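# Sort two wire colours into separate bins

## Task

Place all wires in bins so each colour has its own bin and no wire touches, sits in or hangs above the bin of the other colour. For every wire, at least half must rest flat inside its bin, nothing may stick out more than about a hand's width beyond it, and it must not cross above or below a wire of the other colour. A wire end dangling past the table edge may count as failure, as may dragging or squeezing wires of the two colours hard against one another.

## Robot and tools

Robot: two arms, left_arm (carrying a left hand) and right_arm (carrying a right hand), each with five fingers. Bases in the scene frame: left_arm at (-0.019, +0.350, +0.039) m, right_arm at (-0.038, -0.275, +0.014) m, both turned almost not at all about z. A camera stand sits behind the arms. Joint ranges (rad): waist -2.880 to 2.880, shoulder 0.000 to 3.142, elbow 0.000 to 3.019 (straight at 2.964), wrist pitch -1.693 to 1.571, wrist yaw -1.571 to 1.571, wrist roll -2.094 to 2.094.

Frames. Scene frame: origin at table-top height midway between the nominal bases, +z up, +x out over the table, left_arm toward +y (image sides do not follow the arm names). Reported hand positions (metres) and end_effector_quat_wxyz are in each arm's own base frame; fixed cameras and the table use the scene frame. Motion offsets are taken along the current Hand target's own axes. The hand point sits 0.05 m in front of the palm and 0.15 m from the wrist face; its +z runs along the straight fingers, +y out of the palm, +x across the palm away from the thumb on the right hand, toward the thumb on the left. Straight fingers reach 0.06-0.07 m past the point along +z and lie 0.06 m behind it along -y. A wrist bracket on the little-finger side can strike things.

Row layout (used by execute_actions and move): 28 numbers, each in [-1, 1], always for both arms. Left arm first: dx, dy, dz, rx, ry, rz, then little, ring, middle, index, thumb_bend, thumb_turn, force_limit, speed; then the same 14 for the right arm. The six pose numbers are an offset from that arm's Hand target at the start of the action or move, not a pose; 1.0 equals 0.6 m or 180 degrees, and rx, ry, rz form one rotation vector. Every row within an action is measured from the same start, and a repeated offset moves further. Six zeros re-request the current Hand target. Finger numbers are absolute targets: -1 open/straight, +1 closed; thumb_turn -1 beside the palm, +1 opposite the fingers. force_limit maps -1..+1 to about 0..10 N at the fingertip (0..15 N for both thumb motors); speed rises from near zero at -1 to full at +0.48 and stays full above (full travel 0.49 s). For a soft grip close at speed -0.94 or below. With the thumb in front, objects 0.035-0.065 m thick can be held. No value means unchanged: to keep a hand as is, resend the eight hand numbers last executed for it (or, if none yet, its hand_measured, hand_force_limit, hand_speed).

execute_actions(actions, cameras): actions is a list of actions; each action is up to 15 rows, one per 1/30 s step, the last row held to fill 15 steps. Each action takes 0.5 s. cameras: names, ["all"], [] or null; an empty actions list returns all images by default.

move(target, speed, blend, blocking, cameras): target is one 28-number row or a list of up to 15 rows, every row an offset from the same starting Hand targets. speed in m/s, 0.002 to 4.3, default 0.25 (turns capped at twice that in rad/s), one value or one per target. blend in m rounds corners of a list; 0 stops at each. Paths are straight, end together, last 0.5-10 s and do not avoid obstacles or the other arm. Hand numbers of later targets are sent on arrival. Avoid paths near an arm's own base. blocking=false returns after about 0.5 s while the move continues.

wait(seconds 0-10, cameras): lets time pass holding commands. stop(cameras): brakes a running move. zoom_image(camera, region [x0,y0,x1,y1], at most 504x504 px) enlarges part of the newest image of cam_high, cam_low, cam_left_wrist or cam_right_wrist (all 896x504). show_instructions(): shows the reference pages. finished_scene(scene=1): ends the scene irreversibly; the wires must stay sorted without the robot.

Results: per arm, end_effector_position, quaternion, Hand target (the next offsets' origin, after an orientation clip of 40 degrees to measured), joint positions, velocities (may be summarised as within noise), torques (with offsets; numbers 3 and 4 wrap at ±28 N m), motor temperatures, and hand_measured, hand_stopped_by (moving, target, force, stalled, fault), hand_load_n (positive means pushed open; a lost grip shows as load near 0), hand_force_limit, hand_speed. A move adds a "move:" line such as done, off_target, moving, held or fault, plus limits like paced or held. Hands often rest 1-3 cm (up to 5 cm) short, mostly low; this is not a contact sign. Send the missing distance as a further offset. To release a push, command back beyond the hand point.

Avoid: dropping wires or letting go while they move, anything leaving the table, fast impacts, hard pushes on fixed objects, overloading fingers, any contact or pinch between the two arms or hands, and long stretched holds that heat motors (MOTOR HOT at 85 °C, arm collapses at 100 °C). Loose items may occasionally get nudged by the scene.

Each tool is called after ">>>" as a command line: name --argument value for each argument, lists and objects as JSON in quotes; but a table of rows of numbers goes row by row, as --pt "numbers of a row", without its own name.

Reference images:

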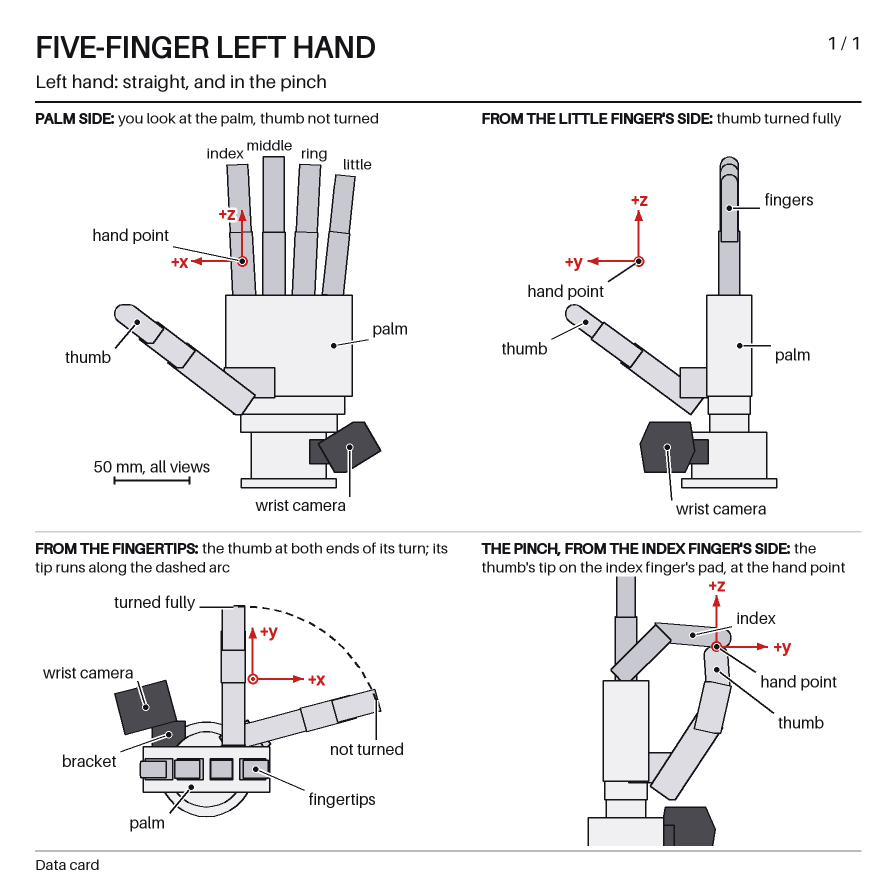

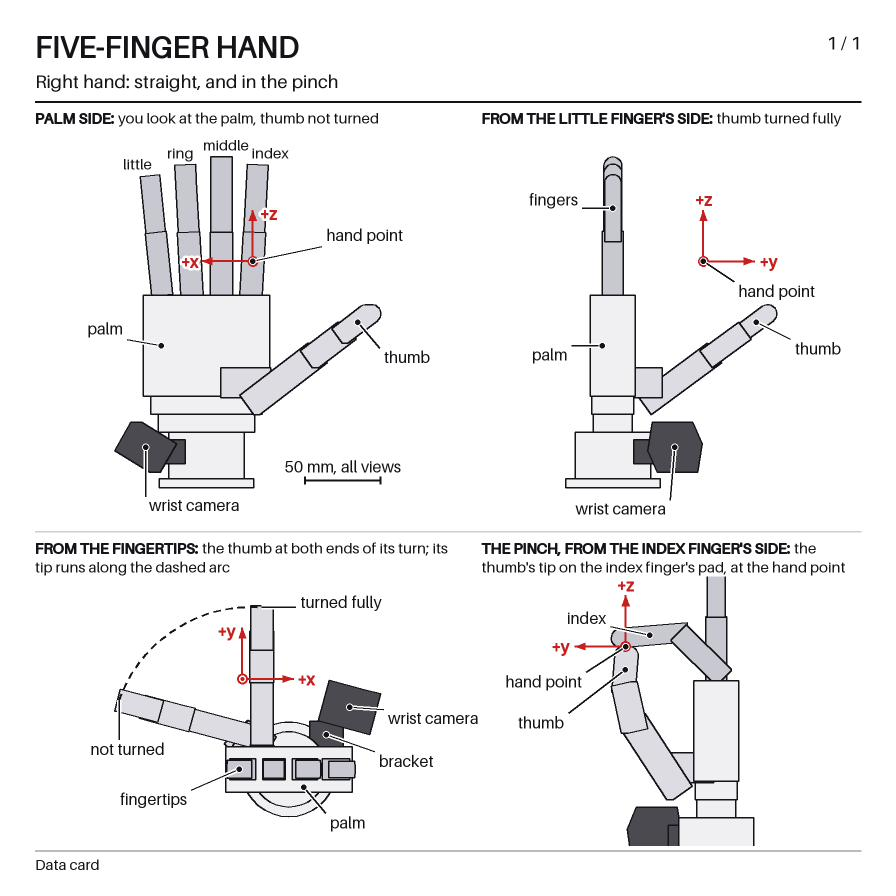

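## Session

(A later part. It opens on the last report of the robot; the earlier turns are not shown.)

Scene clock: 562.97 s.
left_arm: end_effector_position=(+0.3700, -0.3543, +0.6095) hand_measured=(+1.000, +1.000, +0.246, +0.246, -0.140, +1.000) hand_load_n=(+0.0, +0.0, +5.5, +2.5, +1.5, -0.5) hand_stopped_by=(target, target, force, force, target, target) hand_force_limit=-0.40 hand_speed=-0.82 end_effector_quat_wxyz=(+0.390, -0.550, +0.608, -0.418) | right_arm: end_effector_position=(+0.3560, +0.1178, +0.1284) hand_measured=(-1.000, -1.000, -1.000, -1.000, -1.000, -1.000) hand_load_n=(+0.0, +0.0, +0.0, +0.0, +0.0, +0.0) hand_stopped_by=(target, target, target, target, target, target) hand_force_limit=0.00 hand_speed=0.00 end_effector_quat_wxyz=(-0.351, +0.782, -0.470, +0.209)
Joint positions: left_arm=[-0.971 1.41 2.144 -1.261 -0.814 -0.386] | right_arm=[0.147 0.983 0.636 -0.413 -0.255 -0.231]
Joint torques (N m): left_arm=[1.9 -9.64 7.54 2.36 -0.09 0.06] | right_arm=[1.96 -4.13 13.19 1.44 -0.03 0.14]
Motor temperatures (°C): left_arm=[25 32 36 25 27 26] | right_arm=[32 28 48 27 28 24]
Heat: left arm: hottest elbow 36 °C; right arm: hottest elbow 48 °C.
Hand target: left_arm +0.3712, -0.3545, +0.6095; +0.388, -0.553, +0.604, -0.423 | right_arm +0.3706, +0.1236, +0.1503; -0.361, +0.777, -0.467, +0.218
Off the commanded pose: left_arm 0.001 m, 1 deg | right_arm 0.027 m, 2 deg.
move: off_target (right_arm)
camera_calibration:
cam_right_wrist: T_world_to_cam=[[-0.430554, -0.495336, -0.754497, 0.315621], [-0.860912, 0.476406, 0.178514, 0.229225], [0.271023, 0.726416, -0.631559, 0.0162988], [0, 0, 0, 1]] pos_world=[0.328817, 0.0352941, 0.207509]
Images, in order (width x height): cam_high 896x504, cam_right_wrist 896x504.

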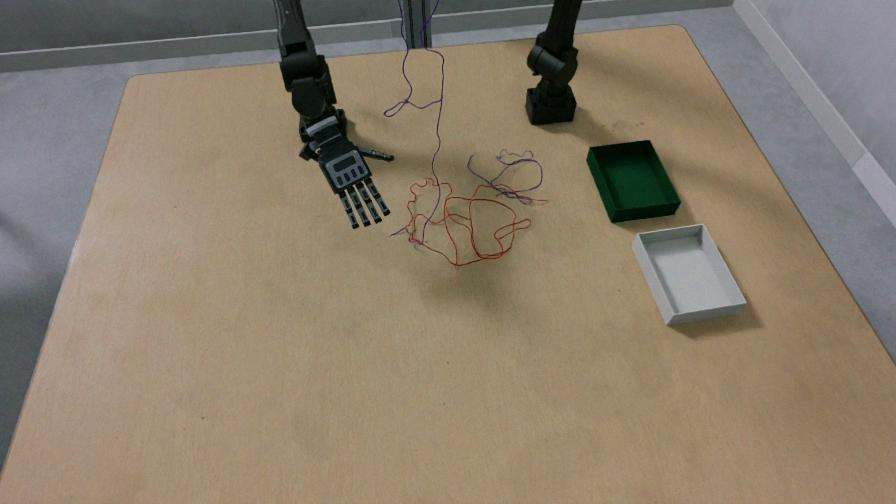

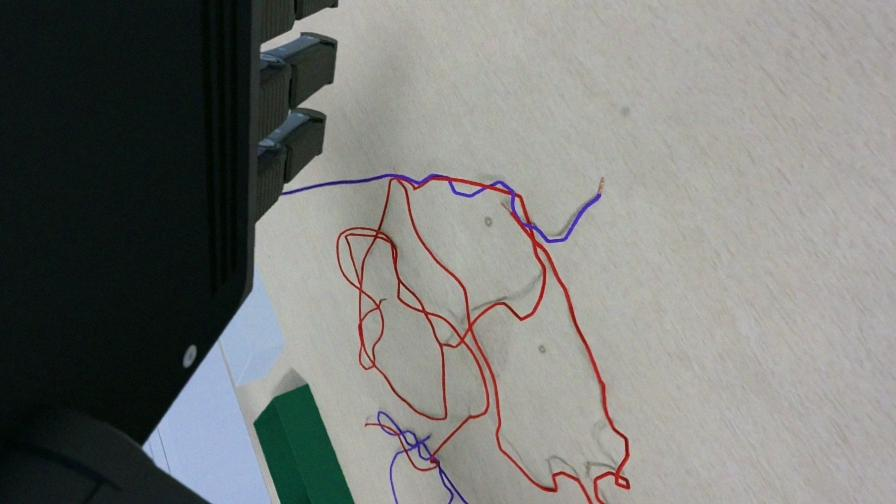

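>>> move --target '[0.178, 0.0945, 0.423, 0, 0, 0, 1, 1, 0.65, 0.65, -0.14, 1, -0.4, -0.82, 0.027, 0.057, -0.119, 0, 0, 0, -1, -1, -1, -1, -1, -1, 0, 0]' --speed 0.1 --cameras '["cam_high", "cam_low", "cam_right_wrist"]'

>>> zoom_image --camera "cam_right_wrist" --region '[300, 130, 600, 400]'

>>> zoom_image --camera "cam_high" --region '[360, 160, 480, 280]'

Scene clock: 572.60 s.
left_arm: end_effector_position=(+0.5690, -0.4763, +0.4535) hand_measured=(+1.000, +1.000, +0.246, +0.246, -0.140, +1.000) hand_load_n=(+0.0, +0.0, +5.5, +2.5, +1.5, +0.0) hand_stopped_by=(target, target, force, force, target, target) hand_force_limit=-0.40 hand_speed=-0.82 end_effector_quat_wxyz=(+0.385, -0.554, +0.614, -0.410) | right_arm: end_effector_position=(+0.3128, +0.0763, +0.1699) hand_measured=(-1.000, -1.000, -1.000, -1.000, -1.000, -1.000) hand_load_n=(+0.0, -0.5, +0.0, +0.5, -0.5, +0.0) hand_stopped_by=(target, target, target, target, target, target) hand_force_limit=0.00 hand_speed=0.00 end_effector_quat_wxyz=(-0.364, +0.775, -0.469, +0.217)
Joint positions: left_arm=[-0.808 1.805 2.161 -0.842 -0.665 -0.295] | right_arm=[-0.011 0.772 0.636 -0.626 -0.377 -0.332]
Joint torques (N m): left_arm=[1.9 -15.44 15.1 2.24 0 0.21] | right_arm=[0.5 -3.19 9.68 1.44 -0.34 -0.07]
Heat: left arm: hottest elbow 37 °C; right arm: hottest elbow 48 °C.
Hand target: left_arm +0.5802, -0.4801, +0.4696; +0.388, -0.553, +0.604, -0.423 | right_arm +0.3105, +0.0734, +0.1702; -0.361, +0.777, -0.467, +0.218
Off the commanded pose: left_arm 0.020 m, 2 deg | right_arm 0.004 m, 0 deg.
move: off_target (left_arm)
camera_calibration:
cam_right_wrist: T_world_to_cam=[[-0.410846, -0.481501, -0.774185, 0.303993], [-0.863917, 0.47692, 0.161847, 0.208116], [0.291295, 0.735326, -0.611918, 0.0739231], [0, 0, 0, 1]] pos_world=[0.283156, -0.00723952, 0.246898]
Images, in order (width x height): cam_high 896x504, cam_low 896x504, cam_right_wrist 896x504.

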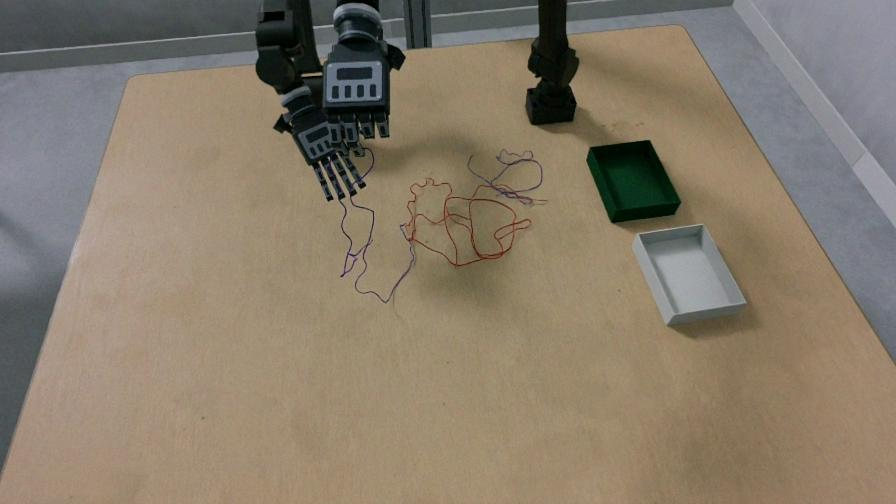

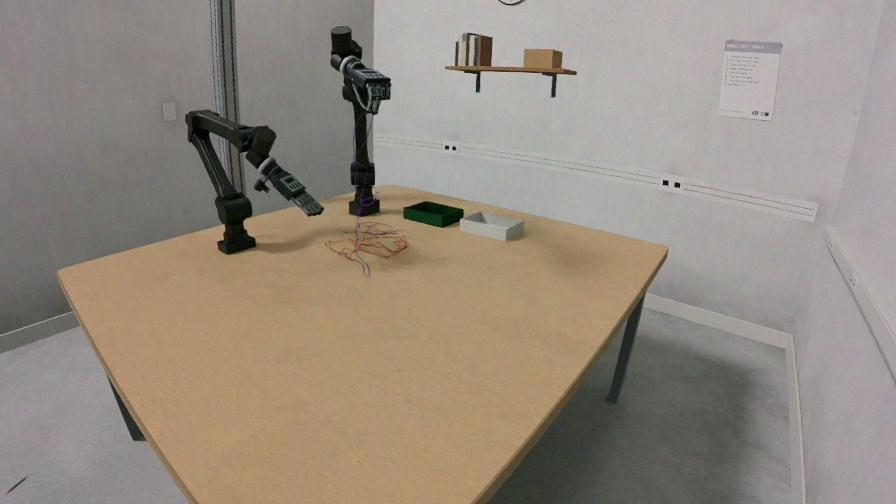

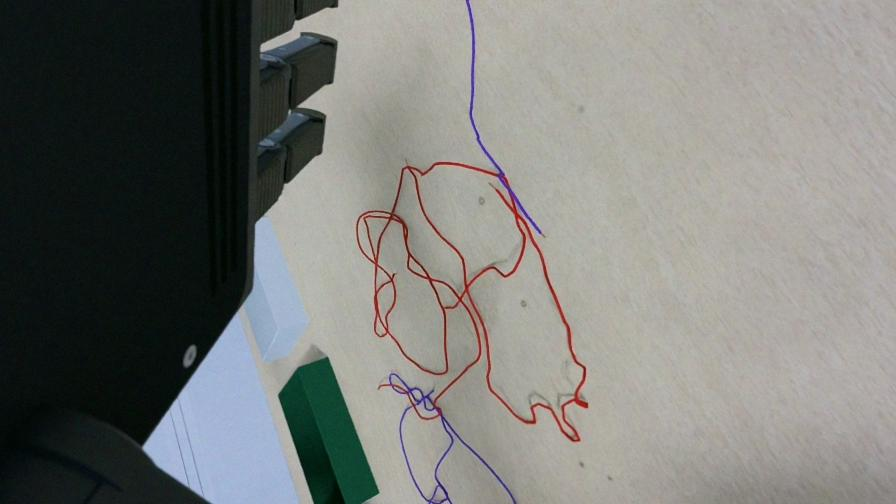

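Scaled by 1.680 from the camera's 896x504 image, which has a finer 1280x720 frame.

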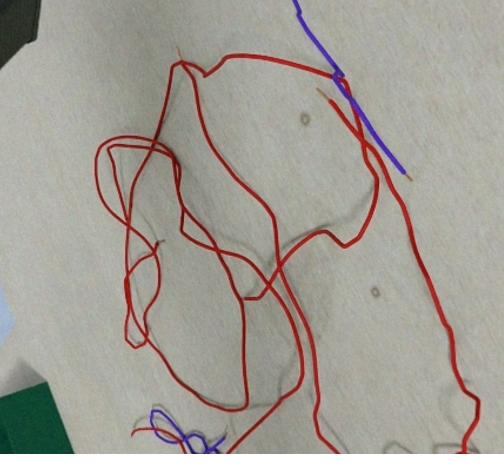

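Scaled by 4.200 from the camera's 896x504 image, which has a finer 1280x720 frame.

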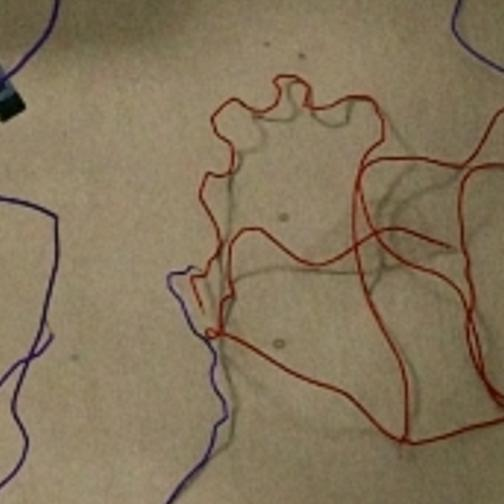

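>>> zoom_image --camera "cam_right_wrist" --region '[450, 130, 570, 250]'

Scaled by 4.200 from the camera's 896x504 image, which has a finer 1280x720 frame.

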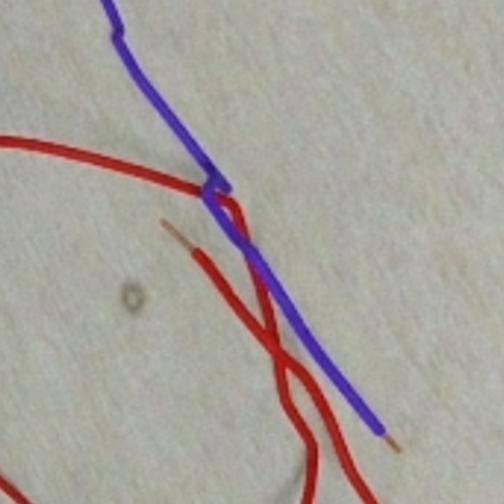

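>>> move --target '[0.002, -0.192, -0.301, 0, 0, 0, 1, 1, 0.65, 0.65, -0.14, 1, -0.4, -0.82, 0, 0, 0, 0, 0, 0, -1, -1, -1, -1, -1, -1, 0, 0]' --speed 0.08 --cameras '["cam_high", "cam_right_wrist"]'

>>> zoom_image --camera "cam_right_wrist" --region '[300, 80, 600, 350]'

>>> zoom_image --camera "cam_high" --region '[340, 160, 480, 280]'

Scene clock: 593.20 s.
left_arm: end_effector_position=(+0.4530, -0.4680, +0.6290) hand_measured=(+1.000, +1.000, +0.246, +0.246, -0.140, +1.000) hand_load_n=(+0.0, +0.0, +5.5, +3.0, +1.5, -0.5) hand_stopped_by=(target, target, force, force, target, target) hand_force_limit=-0.40 hand_speed=-0.82 end_effector_quat_wxyz=(+0.395, -0.538, +0.594, -0.448) | right_arm: end_effector_position=(+0.3128, +0.0763, +0.1699) hand_measured=(-1.000, -1.000, -1.000, -1.000, -1.000, -1.000) hand_load_n=(+0.0, -0.5, +0.0, +0.0, +0.0, +0.0) hand_stopped_by=(target, target, target, target, target, target) hand_force_limit=0.00 hand_speed=0.00 end_effector_quat_wxyz=(-0.364, +0.775, -0.469, +0.217)
Joint positions: left_arm=[-0.965 1.935 2.893 -1.383 -0.806 -0.329] | right_arm=[-0.011 0.772 0.636 -0.626 -0.377 -0.332]
Joint torques (N m): left_arm=[1.08 -14.74 10.04 1.92 -0.19 0.18] | right_arm=[0.5 -3.19 9.68 1.43 -0.35 -0.07]
Motor temperatures (°C): left_arm=[25 33 41 25 27 26] | right_arm=[32 28 46 27 28 24]
Heat: left arm: hottest elbow 41 °C; right arm: hottest elbow 46 °C.
Hand target: left_arm +0.4502, -0.4699, +0.6395; +0.388, -0.553, +0.604, -0.423 | right_arm +0.3105, +0.0734, +0.1702; -0.361, +0.777, -0.467, +0.218
Off the commanded pose: left_arm 0.011 m, 4 deg | right_arm 0.004 m, 0 deg.
elbow stopped short (left arm): the move would have taken joint 3 (elbow) straighter than the controller allows.
move: off_target (left_arm)
camera_calibration:
cam_right_wrist: T_world_to_cam=[[-0.410846, -0.481501, -0.774185, 0.303993], [-0.863917, 0.47692, 0.161847, 0.208116], [0.291295, 0.735326, -0.611918, 0.0739231], [0, 0, 0, 1]] pos_world=[0.283156, -0.00723952, 0.246898]
Images, in order (width x height): cam_high 896x504, cam_right_wrist 896x504.

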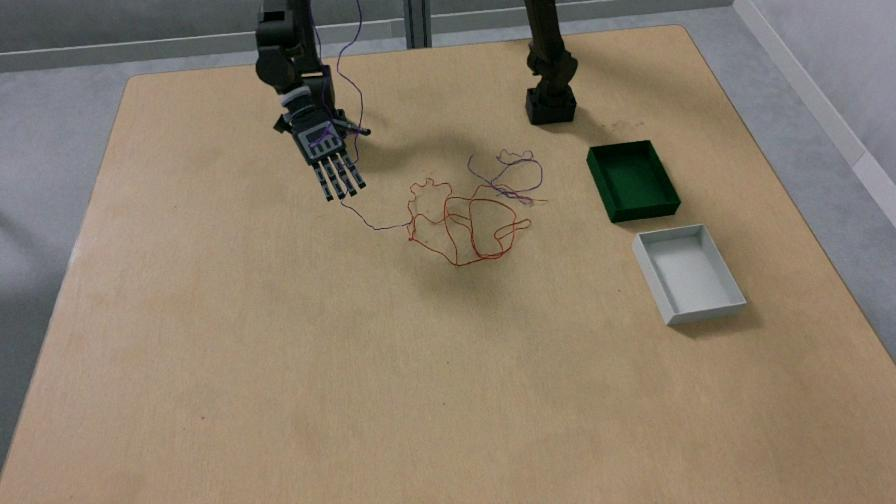

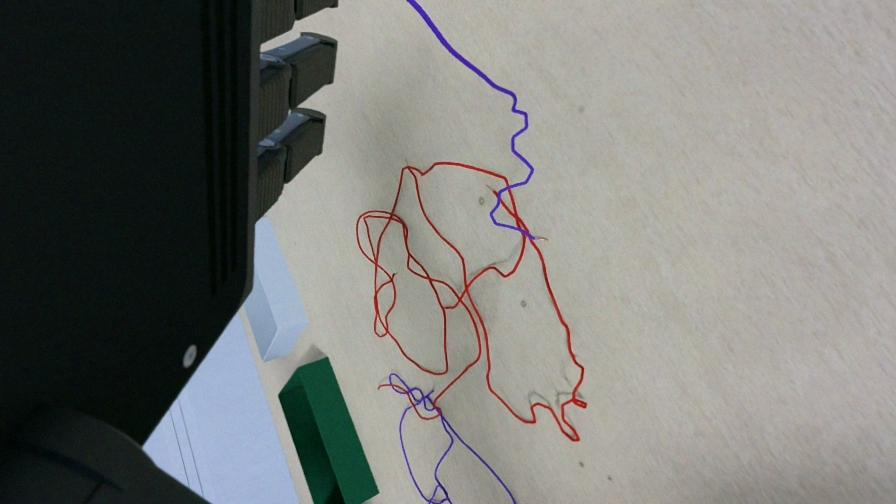

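Scaled by 1.680 from the camera's 896x504 image, which has a finer 1280x720 frame.

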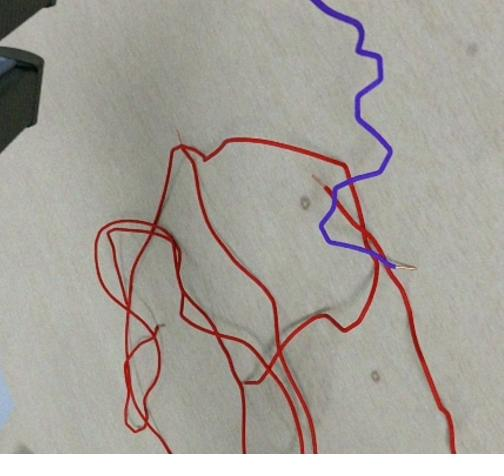

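Scaled by 3.600 from the camera's 896x504 image, which has a finer 1280x720 frame.

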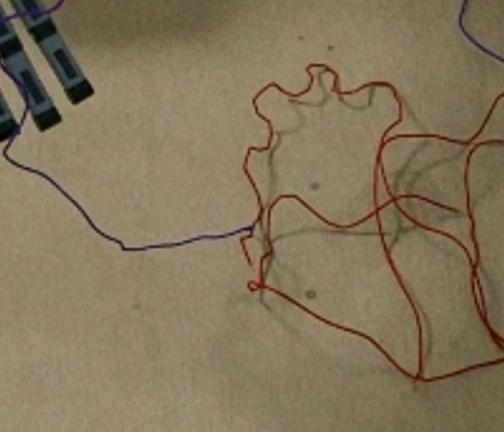

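>>> move --target '[0.164, 0.052, -0.144, 0, 0, 0, 1, 1, 0.65, 0.65, -0.14, 1, -0.4, -0.82, 0.085, 0.126, -0.15, 0, 0, 0, -1, -1, -1, -1, -1, -1, 0, 0]' --speed 0.08 --cameras '["cam_high", "cam_low", "cam_right_wrist", "cam_left_wrist"]'

>>> zoom_image --camera "cam_high" --region '[340, 160, 480, 280]'

Scene clock: 609.03 s.
left_arm: end_effector_position=(+0.3489, -0.5515, +0.6350) hand_measured=(+1.000, +1.000, +0.246, +0.246, -0.140, +1.000) hand_load_n=(+0.0, +0.0, +5.5, +3.0, +1.5, -0.5) hand_stopped_by=(target, target, force, force, target, target) hand_force_limit=-0.40 hand_speed=-0.82 end_effector_quat_wxyz=(+0.401, -0.509, +0.587, -0.485) | right_arm: end_effector_position=(+0.2276, -0.0223, +0.1611) hand_measured=(-1.000, -1.000, -1.000, -1.000, -1.000, -1.000) hand_load_n=(+0.0, +0.0, +0.0, +0.0, +0.0, +0.0) hand_stopped_by=(target, target, target, target, target, target) hand_force_limit=0.00 hand_speed=0.00 end_effector_quat_wxyz=(-0.362, +0.776, -0.471, +0.211)
Joint positions: left_arm=[-1.22 1.957 2.893 -1.343 -1.017 -0.374] | right_arm=[-0.606 0.655 0.61 -1.039 -0.747 -0.892]
Joint torques (N m): left_arm=[1.9 -14.21 10.14 2.35 -0.22 0.01] | right_arm=[0.5 -0.79 11.21 0.83 -0.64 -0.06]
Heat: left arm: hottest elbow 40 °C; right arm: hottest elbow 45 °C.
Hand target: left_arm +0.3500, -0.5599, +0.6396; +0.388, -0.553, +0.604, -0.423 | right_arm +0.2306, -0.0267, +0.1703; -0.361, +0.777, -0.467, +0.218
Off the commanded pose: left_arm 0.010 m, 9 deg | right_arm 0.011 m, 1 deg.
elbow stopped short (left arm): the move would have taken joint 3 (elbow) straighter than the controller allows.
move: off_target (left_arm, right_arm)
camera_calibration:
cam_left_wrist: T_world_to_cam=[[0.19413, -0.276346, 0.941247, -0.814187], [-0.681253, -0.728365, -0.0733385, -0.121285], [0.705839, -0.62699, -0.329659, -0.264338], [0, 0, 0, 1]] pos_world=[0.262012, -0.479074, 0.670315]
cam_right_wrist: T_world_to_cam=[[-0.420298, -0.478884, -0.770727, 0.216336], [-0.861972, 0.476066, 0.174257, 0.180456], [0.283468, 0.737585, -0.612874, 0.167895], [0, 0, 0, 1]] pos_world=[0.198881, -0.106146, 0.238189]

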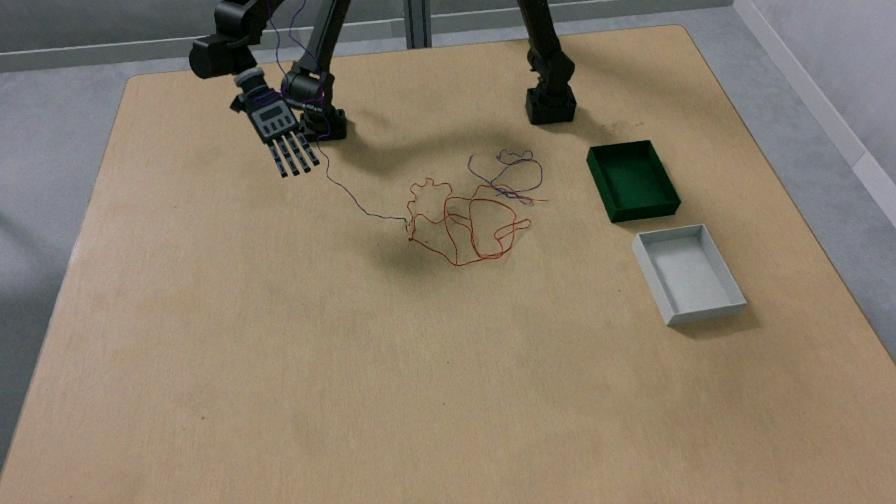

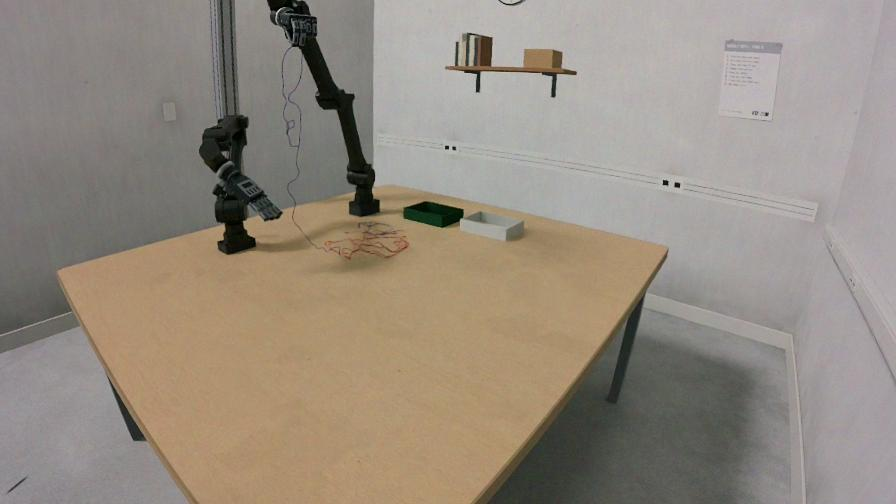

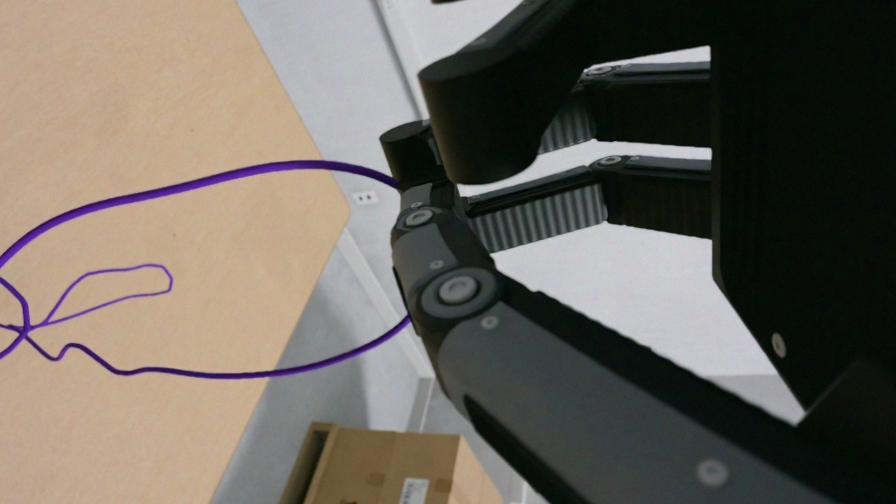

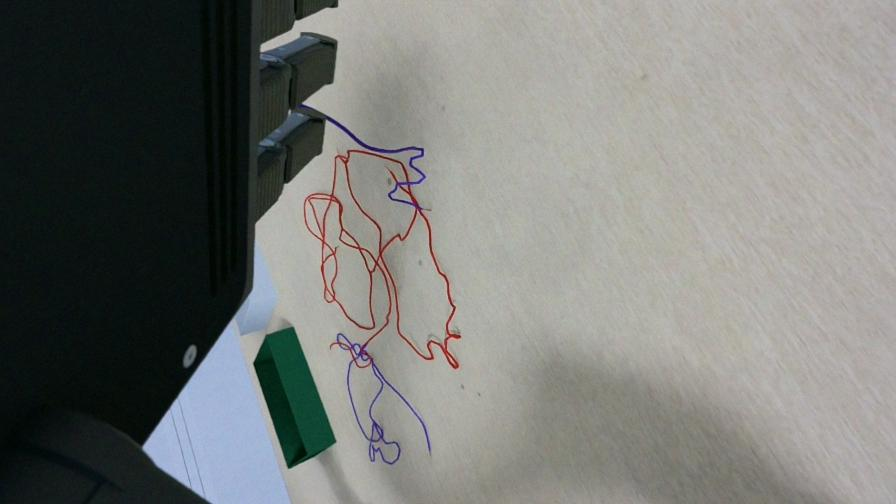

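Scaled by 3.600 from the camera's 896x504 image, which has a finer 1280x720 frame.

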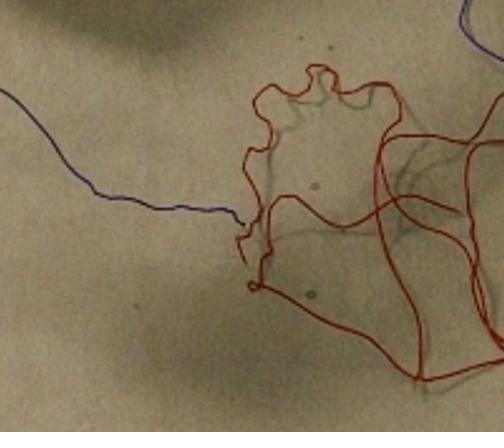

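>>> move --pt "-0.0189 0.1768 0.2940 0 0 0 1 1 0.65 0.65 -0.14 1 -0.4 -0.82 0 0 0 0 0 0 -1 -1 -1 -1 -1 -1 0 0" --pt "-0.1995 0.125 0.4363 0 0 0 1 1 0.65 0.65 -0.14 1 -0.4 -0.82 0 0 0 0 0 0 -1 -1 -1 -1 -1 -1 0 0" --pt "-0.4753 0.0618 0.5123 0 0 0 1 1 0.65 0.65 -0.14 1 -0.4 -0.82 0 0 0 0 0 0 -1 -1 -1 -1 -1 -1 0 0" --speed 0.1 --blend '[0.04, 0.04, 0]' --cameras '["cam_high", "cam_low", "cam_left_wrist"]'

Scene clock: 624.00 s.
left_arm: end_effector_position=(+0.6499, -0.3007, +0.4993) hand_measured=(+1.000, +1.000, +0.246, +0.246, -0.140, +1.000) hand_load_n=(+0.0, +0.0, +6.0, +3.0, +1.5, +0.0) hand_stopped_by=(target, target, force, force, target, target) hand_force_limit=-0.40 hand_speed=-0.82 end_effector_quat_wxyz=(-0.385, +0.557, -0.604, +0.421) | right_arm: end_effector_position=(+0.2276, -0.0223, +0.1611) hand_measured=(-1.000, -1.000, -1.000, -1.000, -1.000, -1.000) hand_load_n=(+0.0, +0.0, +0.0, +0.0, +0.0, +0.0) hand_stopped_by=(target, target, target, target, target, target) hand_force_limit=0.00 hand_speed=0.00 end_effector_quat_wxyz=(-0.362, +0.776, -0.471, +0.211)
Joint positions: left_arm=[-0.479 1.696 2.11 -0.798 -0.369 -0.149] | right_arm=[-0.606 0.655 0.61 -1.039 -0.747 -0.893]
Joint torques (N m): left_arm=[1.79 -16.15 9.31 2.56 0.12 0.23] | right_arm=[0.5 -0.79 11.21 0.81 -0.64 -0.07]
Heat: left arm: hottest elbow 39 °C; right arm: hottest elbow 44 °C.
Hand target: left_arm +0.6503, -0.2998, +0.4998; -0.388, +0.553, -0.604, +0.423 | right_arm +0.2306, -0.0267, +0.1704; -0.361, +0.777, -0.467, +0.218
Off the commanded pose: left_arm 0.001 m, 1 deg | right_arm 0.011 m, 1 deg.
move: off_target (right_arm)
camera_calibration:
cam_left_wrist: T_world_to_cam=[[0.34801, -0.289253, 0.891752, -0.754707], [-0.629948, -0.776613, -0.00606572, 0.175027], [0.694301, -0.559647, -0.452484, -0.275282], [0, 0, 0, 1]] pos_world=[0.564032, -0.236434, 0.549512]
Images, in order (width x height): cam_high 896x504, cam_low 896x504, cam_left_wrist 896x504.

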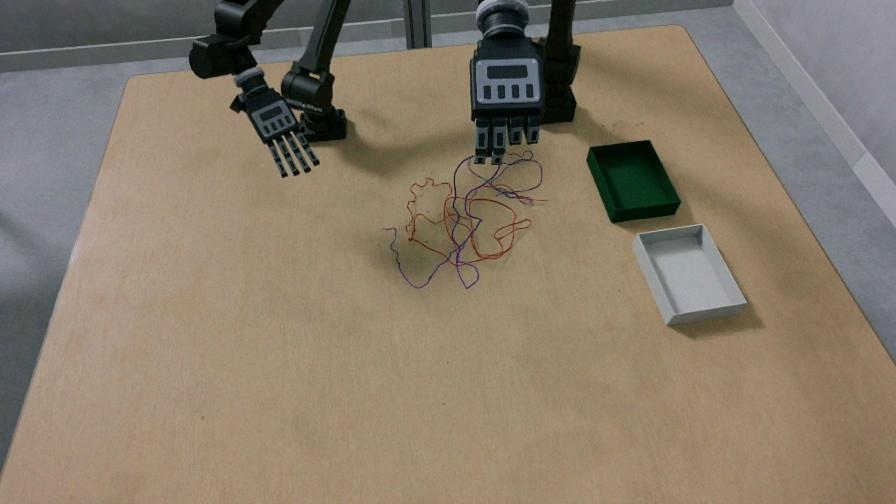

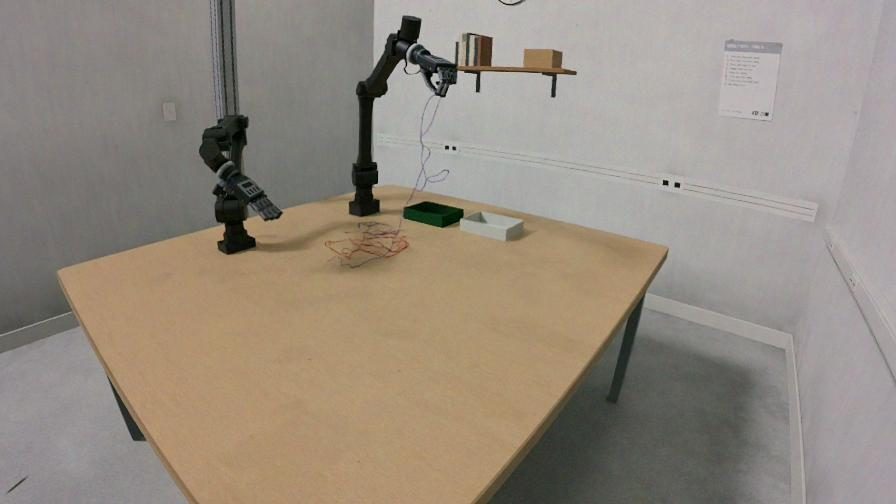

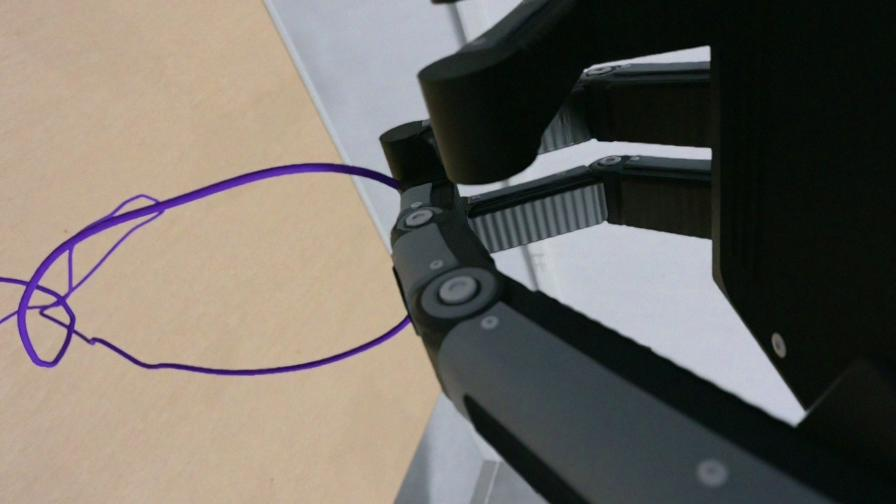

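>>> zoom_image --camera "cam_high" --region '[370, 140, 560, 300]'

>>> zoom_image --camera "cam_low" --region '[300, 80, 540, 290]'

Scaled by 2.653 from the camera's 896x504 image, which has a finer 1280x720 frame.

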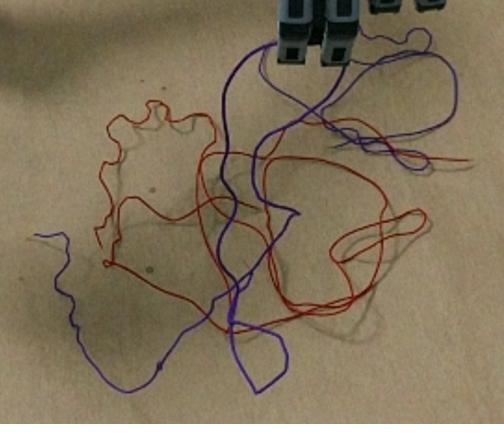

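Scaled by 2.100 from the camera's 896x504 image, which has a finer 1280x720 frame.

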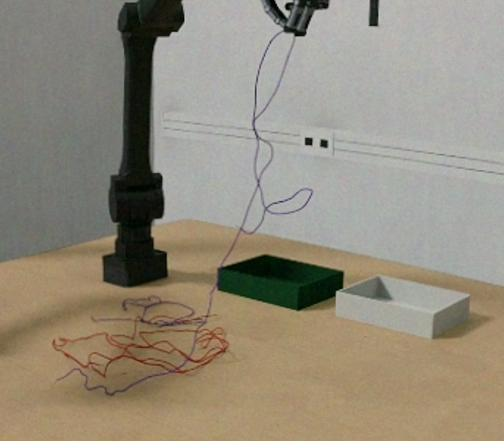

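>>> move --pt "0.2758 0.063 -0.076 0 0 0 1 1 0.65 0.65 -0.14 1 -0.4 -0.82 0.1 0.005 -0.03 0 0.08 0.07 -1 -1 -1 -1 -1 -1 0 0" --pt "0.4563 0.0837 -0.2297 0 0 0 1 1 0.65 0.65 -0.14 1 -0.4 -0.82 0.2 0.008 -0.06 0 0.16 0.14 -1 -1 -1 -1 -1 -1 0 0" --pt "0.5085 -0.0315 -0.4982 0 0.1305 0.0475 1 1 0.65 0.65 -0.14 1 -0.4 -0.82 0.286 0.0108 -0.0907 0 0.2468 0.2072 -1 -1 -1 -1 -1 -1 0 0" --pt "0.5895 0.0547 -0.6373 0 0.2349 0.0855 1 1 0.65 0.65 -0.14 1 -0.4 -0.82 0.286 0.0108 -0.0907 0 0.2468 0.2072 -1 -1 -1 -1 -1 -1 0 0" --speed 0.14 --blend '[0.04, 0.04, 0.04, 0]' --cameras '["cam_high", "cam_low", "cam_left_wrist"]'

>>> zoom_image --camera "cam_high" --region '[280, 90, 520, 290]'

Scene clock: 640.50 s.
left_arm: end_effector_position=(+0.2530, -0.6178, +0.5987) hand_measured=(+1.000, +1.000, +0.246, +0.246, -0.140, +1.000) hand_load_n=(+0.0, +0.0, +5.5, +3.0, +1.5, -0.5) hand_stopped_by=(target, target, force, force, target, target) hand_force_limit=-0.40 hand_speed=-0.82 end_effector_quat_wxyz=(+0.196, -0.286, +0.770, -0.535) | right_arm: end_effector_position=(+0.2537, -0.1853, +0.1696) hand_measured=(-1.000, -1.000, -1.000, -1.000, -1.000, -1.000) hand_load_n=(+0.0, +0.0, +0.0, +0.0, +0.0, +0.0) hand_stopped_by=(target, target, target, target, target, target) hand_force_limit=0.00 hand_speed=0.00 end_effector_quat_wxyz=(+0.202, -0.459, +0.797, -0.336)
Joint positions: left_arm=[-1.223 1.751 2.498 -1.127 -0.336 -0.134] | right_arm=[-0.825 0.755 0.651 -0.688 -0.227 -0.206]
Joint torques (N m): left_arm=[1.44 -14.8 7.86 2.45 0.12 0.19] | right_arm=[1.79 -2.02 14.16 2.95 -0.01 0.14]
Heat: left arm: hottest elbow 40 °C; right arm: hottest elbow 44 °C.
Hand target: left_arm +0.2501, -0.6198, +0.5995; +0.196, -0.280, +0.770, -0.539 | right_arm +0.2705, -0.1998, +0.2008; +0.211, -0.453, +0.785, -0.367
Off the commanded pose: left_arm 0.003 m, 1 deg | right_arm 0.038 m, 4 deg.
move: off_target (right_arm)
camera_calibration:
cam_left_wrist: T_world_to_cam=[[0.0445171, -0.450576, 0.891627, -0.819693], [-0.993927, -0.109882, -0.00590345, 0.183276], [0.100634, -0.88595, -0.452732, -0.183397], [0, 0, 0, 1]] pos_world=[0.237109, -0.511676, 0.648912]
Images, in order (width x height): cam_high 896x504, cam_low 896x504, cam_left_wrist 896x504.

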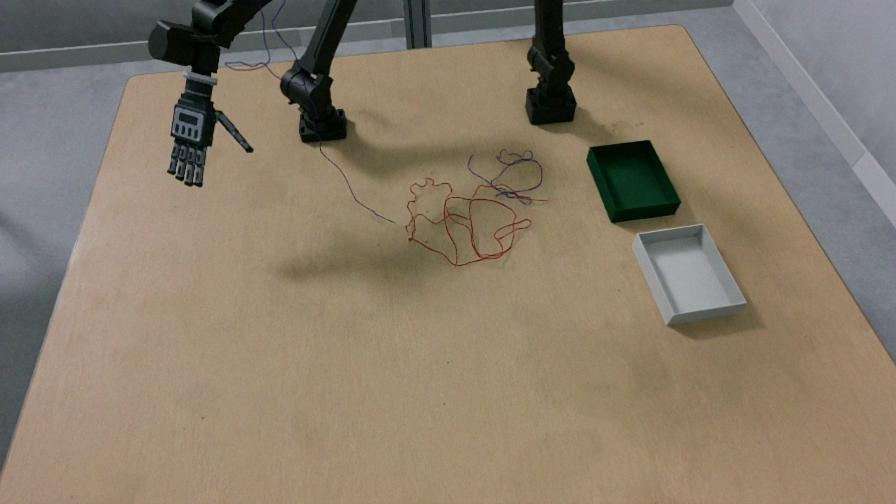

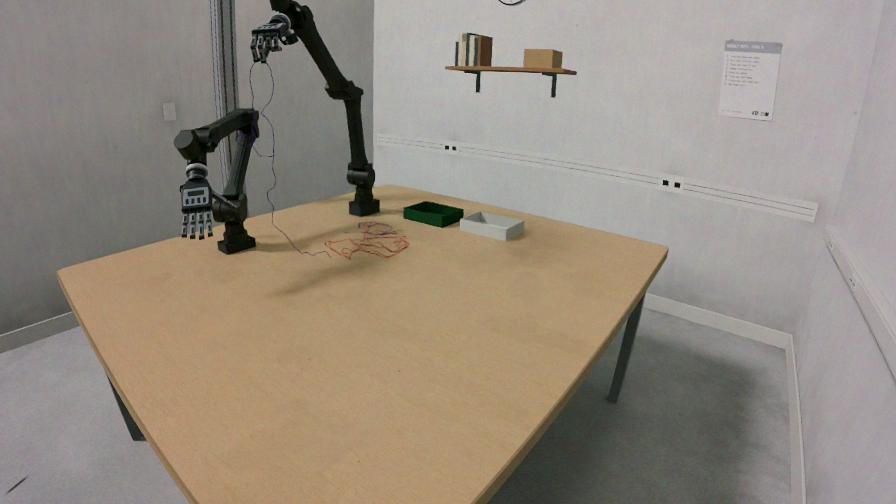

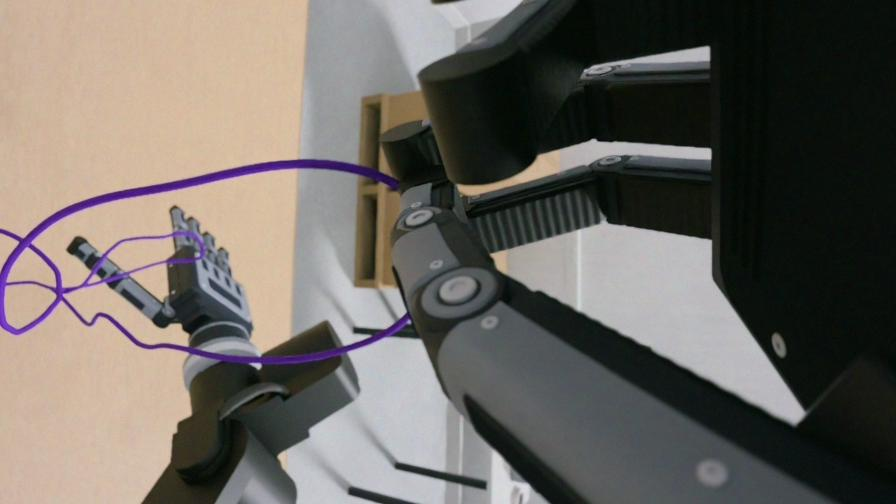

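Scaled by 2.100 from the camera's 896x504 image, which has a finer 1280x720 frame.

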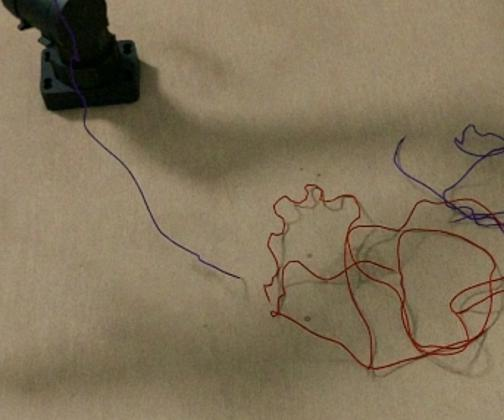

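>>> move --target '[-0.0162, -0.1913, -0.4488, 0.0833, 0.0522, 0.019, 1, 1, 0.65, 0.65, -0.14, 1, -0.4, -0.82, 0, 0, 0, 0, 0, 0, -1, -1, -1, -1, -1, -1, 0, 0]' --speed 0.1 --cameras '["cam_high", "cam_low", "cam_left_wrist"]'

>>> zoom_image --camera "cam_high" --region '[280, 90, 520, 290]'

>>> zoom_image --camera "cam_low" --region '[200, 10, 460, 270]'

Scene clock: 655.07 s.
left_arm: end_effector_position=(+0.1233, -0.4508, +0.7960) hand_measured=(+1.000, +1.000, +0.246, +0.246, -0.140, +1.000) hand_load_n=(+0.0, +0.0, +5.5, +3.0, +1.5, -0.5) hand_stopped_by=(target, target, force, force, target, target) hand_force_limit=-0.40 hand_speed=-0.82 end_effector_quat_wxyz=(+0.184, -0.187, +0.706, -0.657) | right_arm: end_effector_position=(+0.2537, -0.1853, +0.1696) hand_measured=(-1.000, -1.000, -1.000, -1.000, -1.000, -1.000) hand_load_n=(-0.5, +0.0, +0.0, +0.0, +0.0, +0.0) hand_stopped_by=(target, target, target, target, target, target) hand_force_limit=0.00 hand_speed=0.00 end_effector_quat_wxyz=(+0.202, -0.459, +0.797, -0.336)
Joint positions: left_arm=[-1.377 1.602 2.902 -1.373 -0.338 -0.01] | right_arm=[-0.825 0.755 0.651 -0.688 -0.227 -0.206]
Joint torques (N m): left_arm=[1.14 -6.53 6.49 1.61 0.03 0.18] | right_arm=[1.85 -2.02 14.16 2.95 -0.01 0.15]
Heat: left arm: hottest elbow 39 °C; right arm: hottest elbow 47 °C.
Hand target: left_arm +0.1201, -0.4498, +0.7995; +0.184, -0.184, +0.714, -0.650 | right_arm +0.2705, -0.1998, +0.2008; +0.211, -0.453, +0.785, -0.367
Off the commanded pose: left_arm 0.005 m, 1 deg | right_arm 0.038 m, 4 deg.
elbow stopped short (left arm): the move would have taken joint 3 (elbow) straighter than the controller allows.
move: off_target (right_arm)
camera_calibration:
cam_left_wrist: T_world_to_cam=[[-0.186187, -0.226661, 0.956012, -0.836509], [-0.98251, 0.0459504, -0.180453, 0.281621], [-0.00302738, -0.972889, -0.231252, -0.135841], [0, 0, 0, 1]] pos_world=[0.120537, -0.334702, 0.819118]
Images, in order (width x height): cam_high 896x504, cam_low 896x504, cam_left_wrist 896x504.

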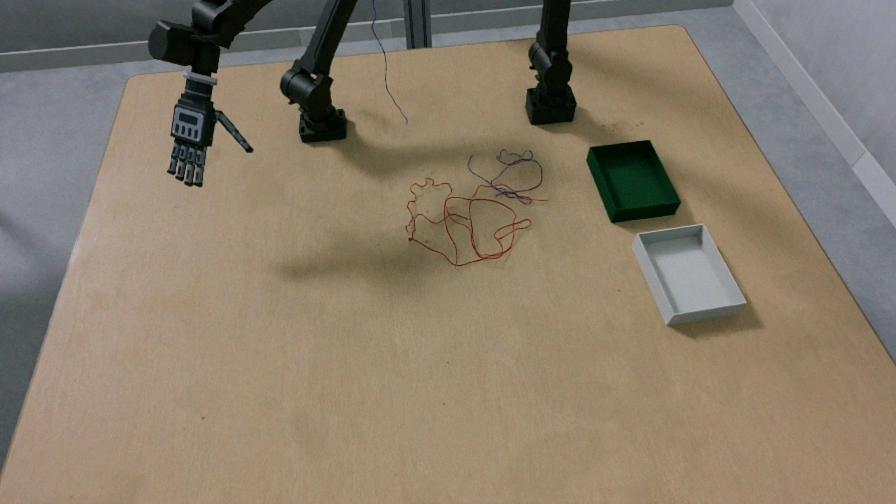

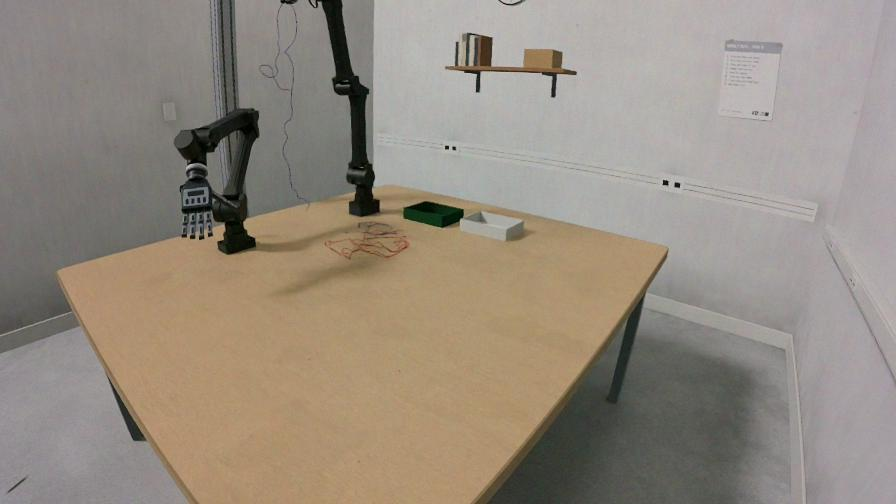

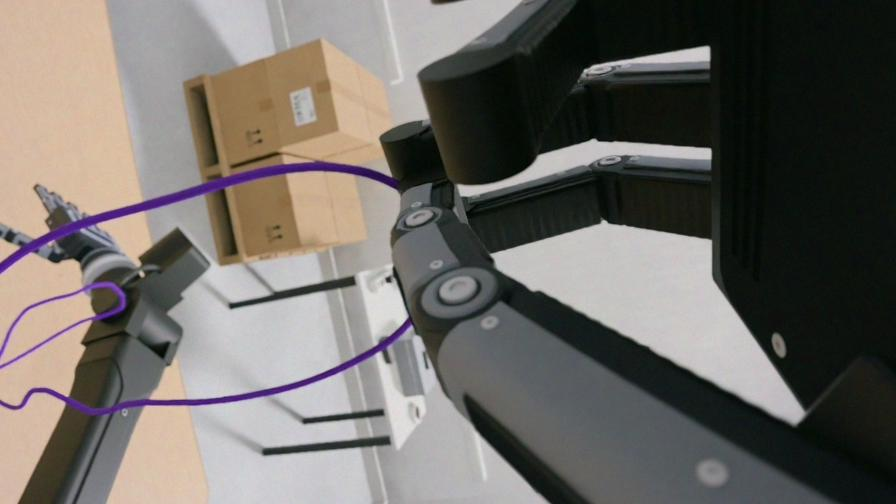

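Scaled by 2.100 from the camera's 896x504 image, which has a finer 1280x720 frame.

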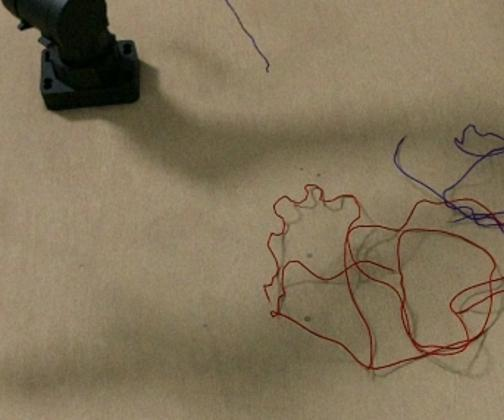

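Scaled by 1.938 from the camera's 896x504 image, which has a finer 1280x720 frame.

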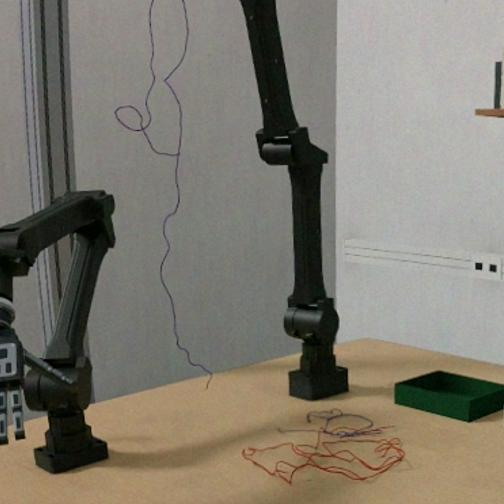

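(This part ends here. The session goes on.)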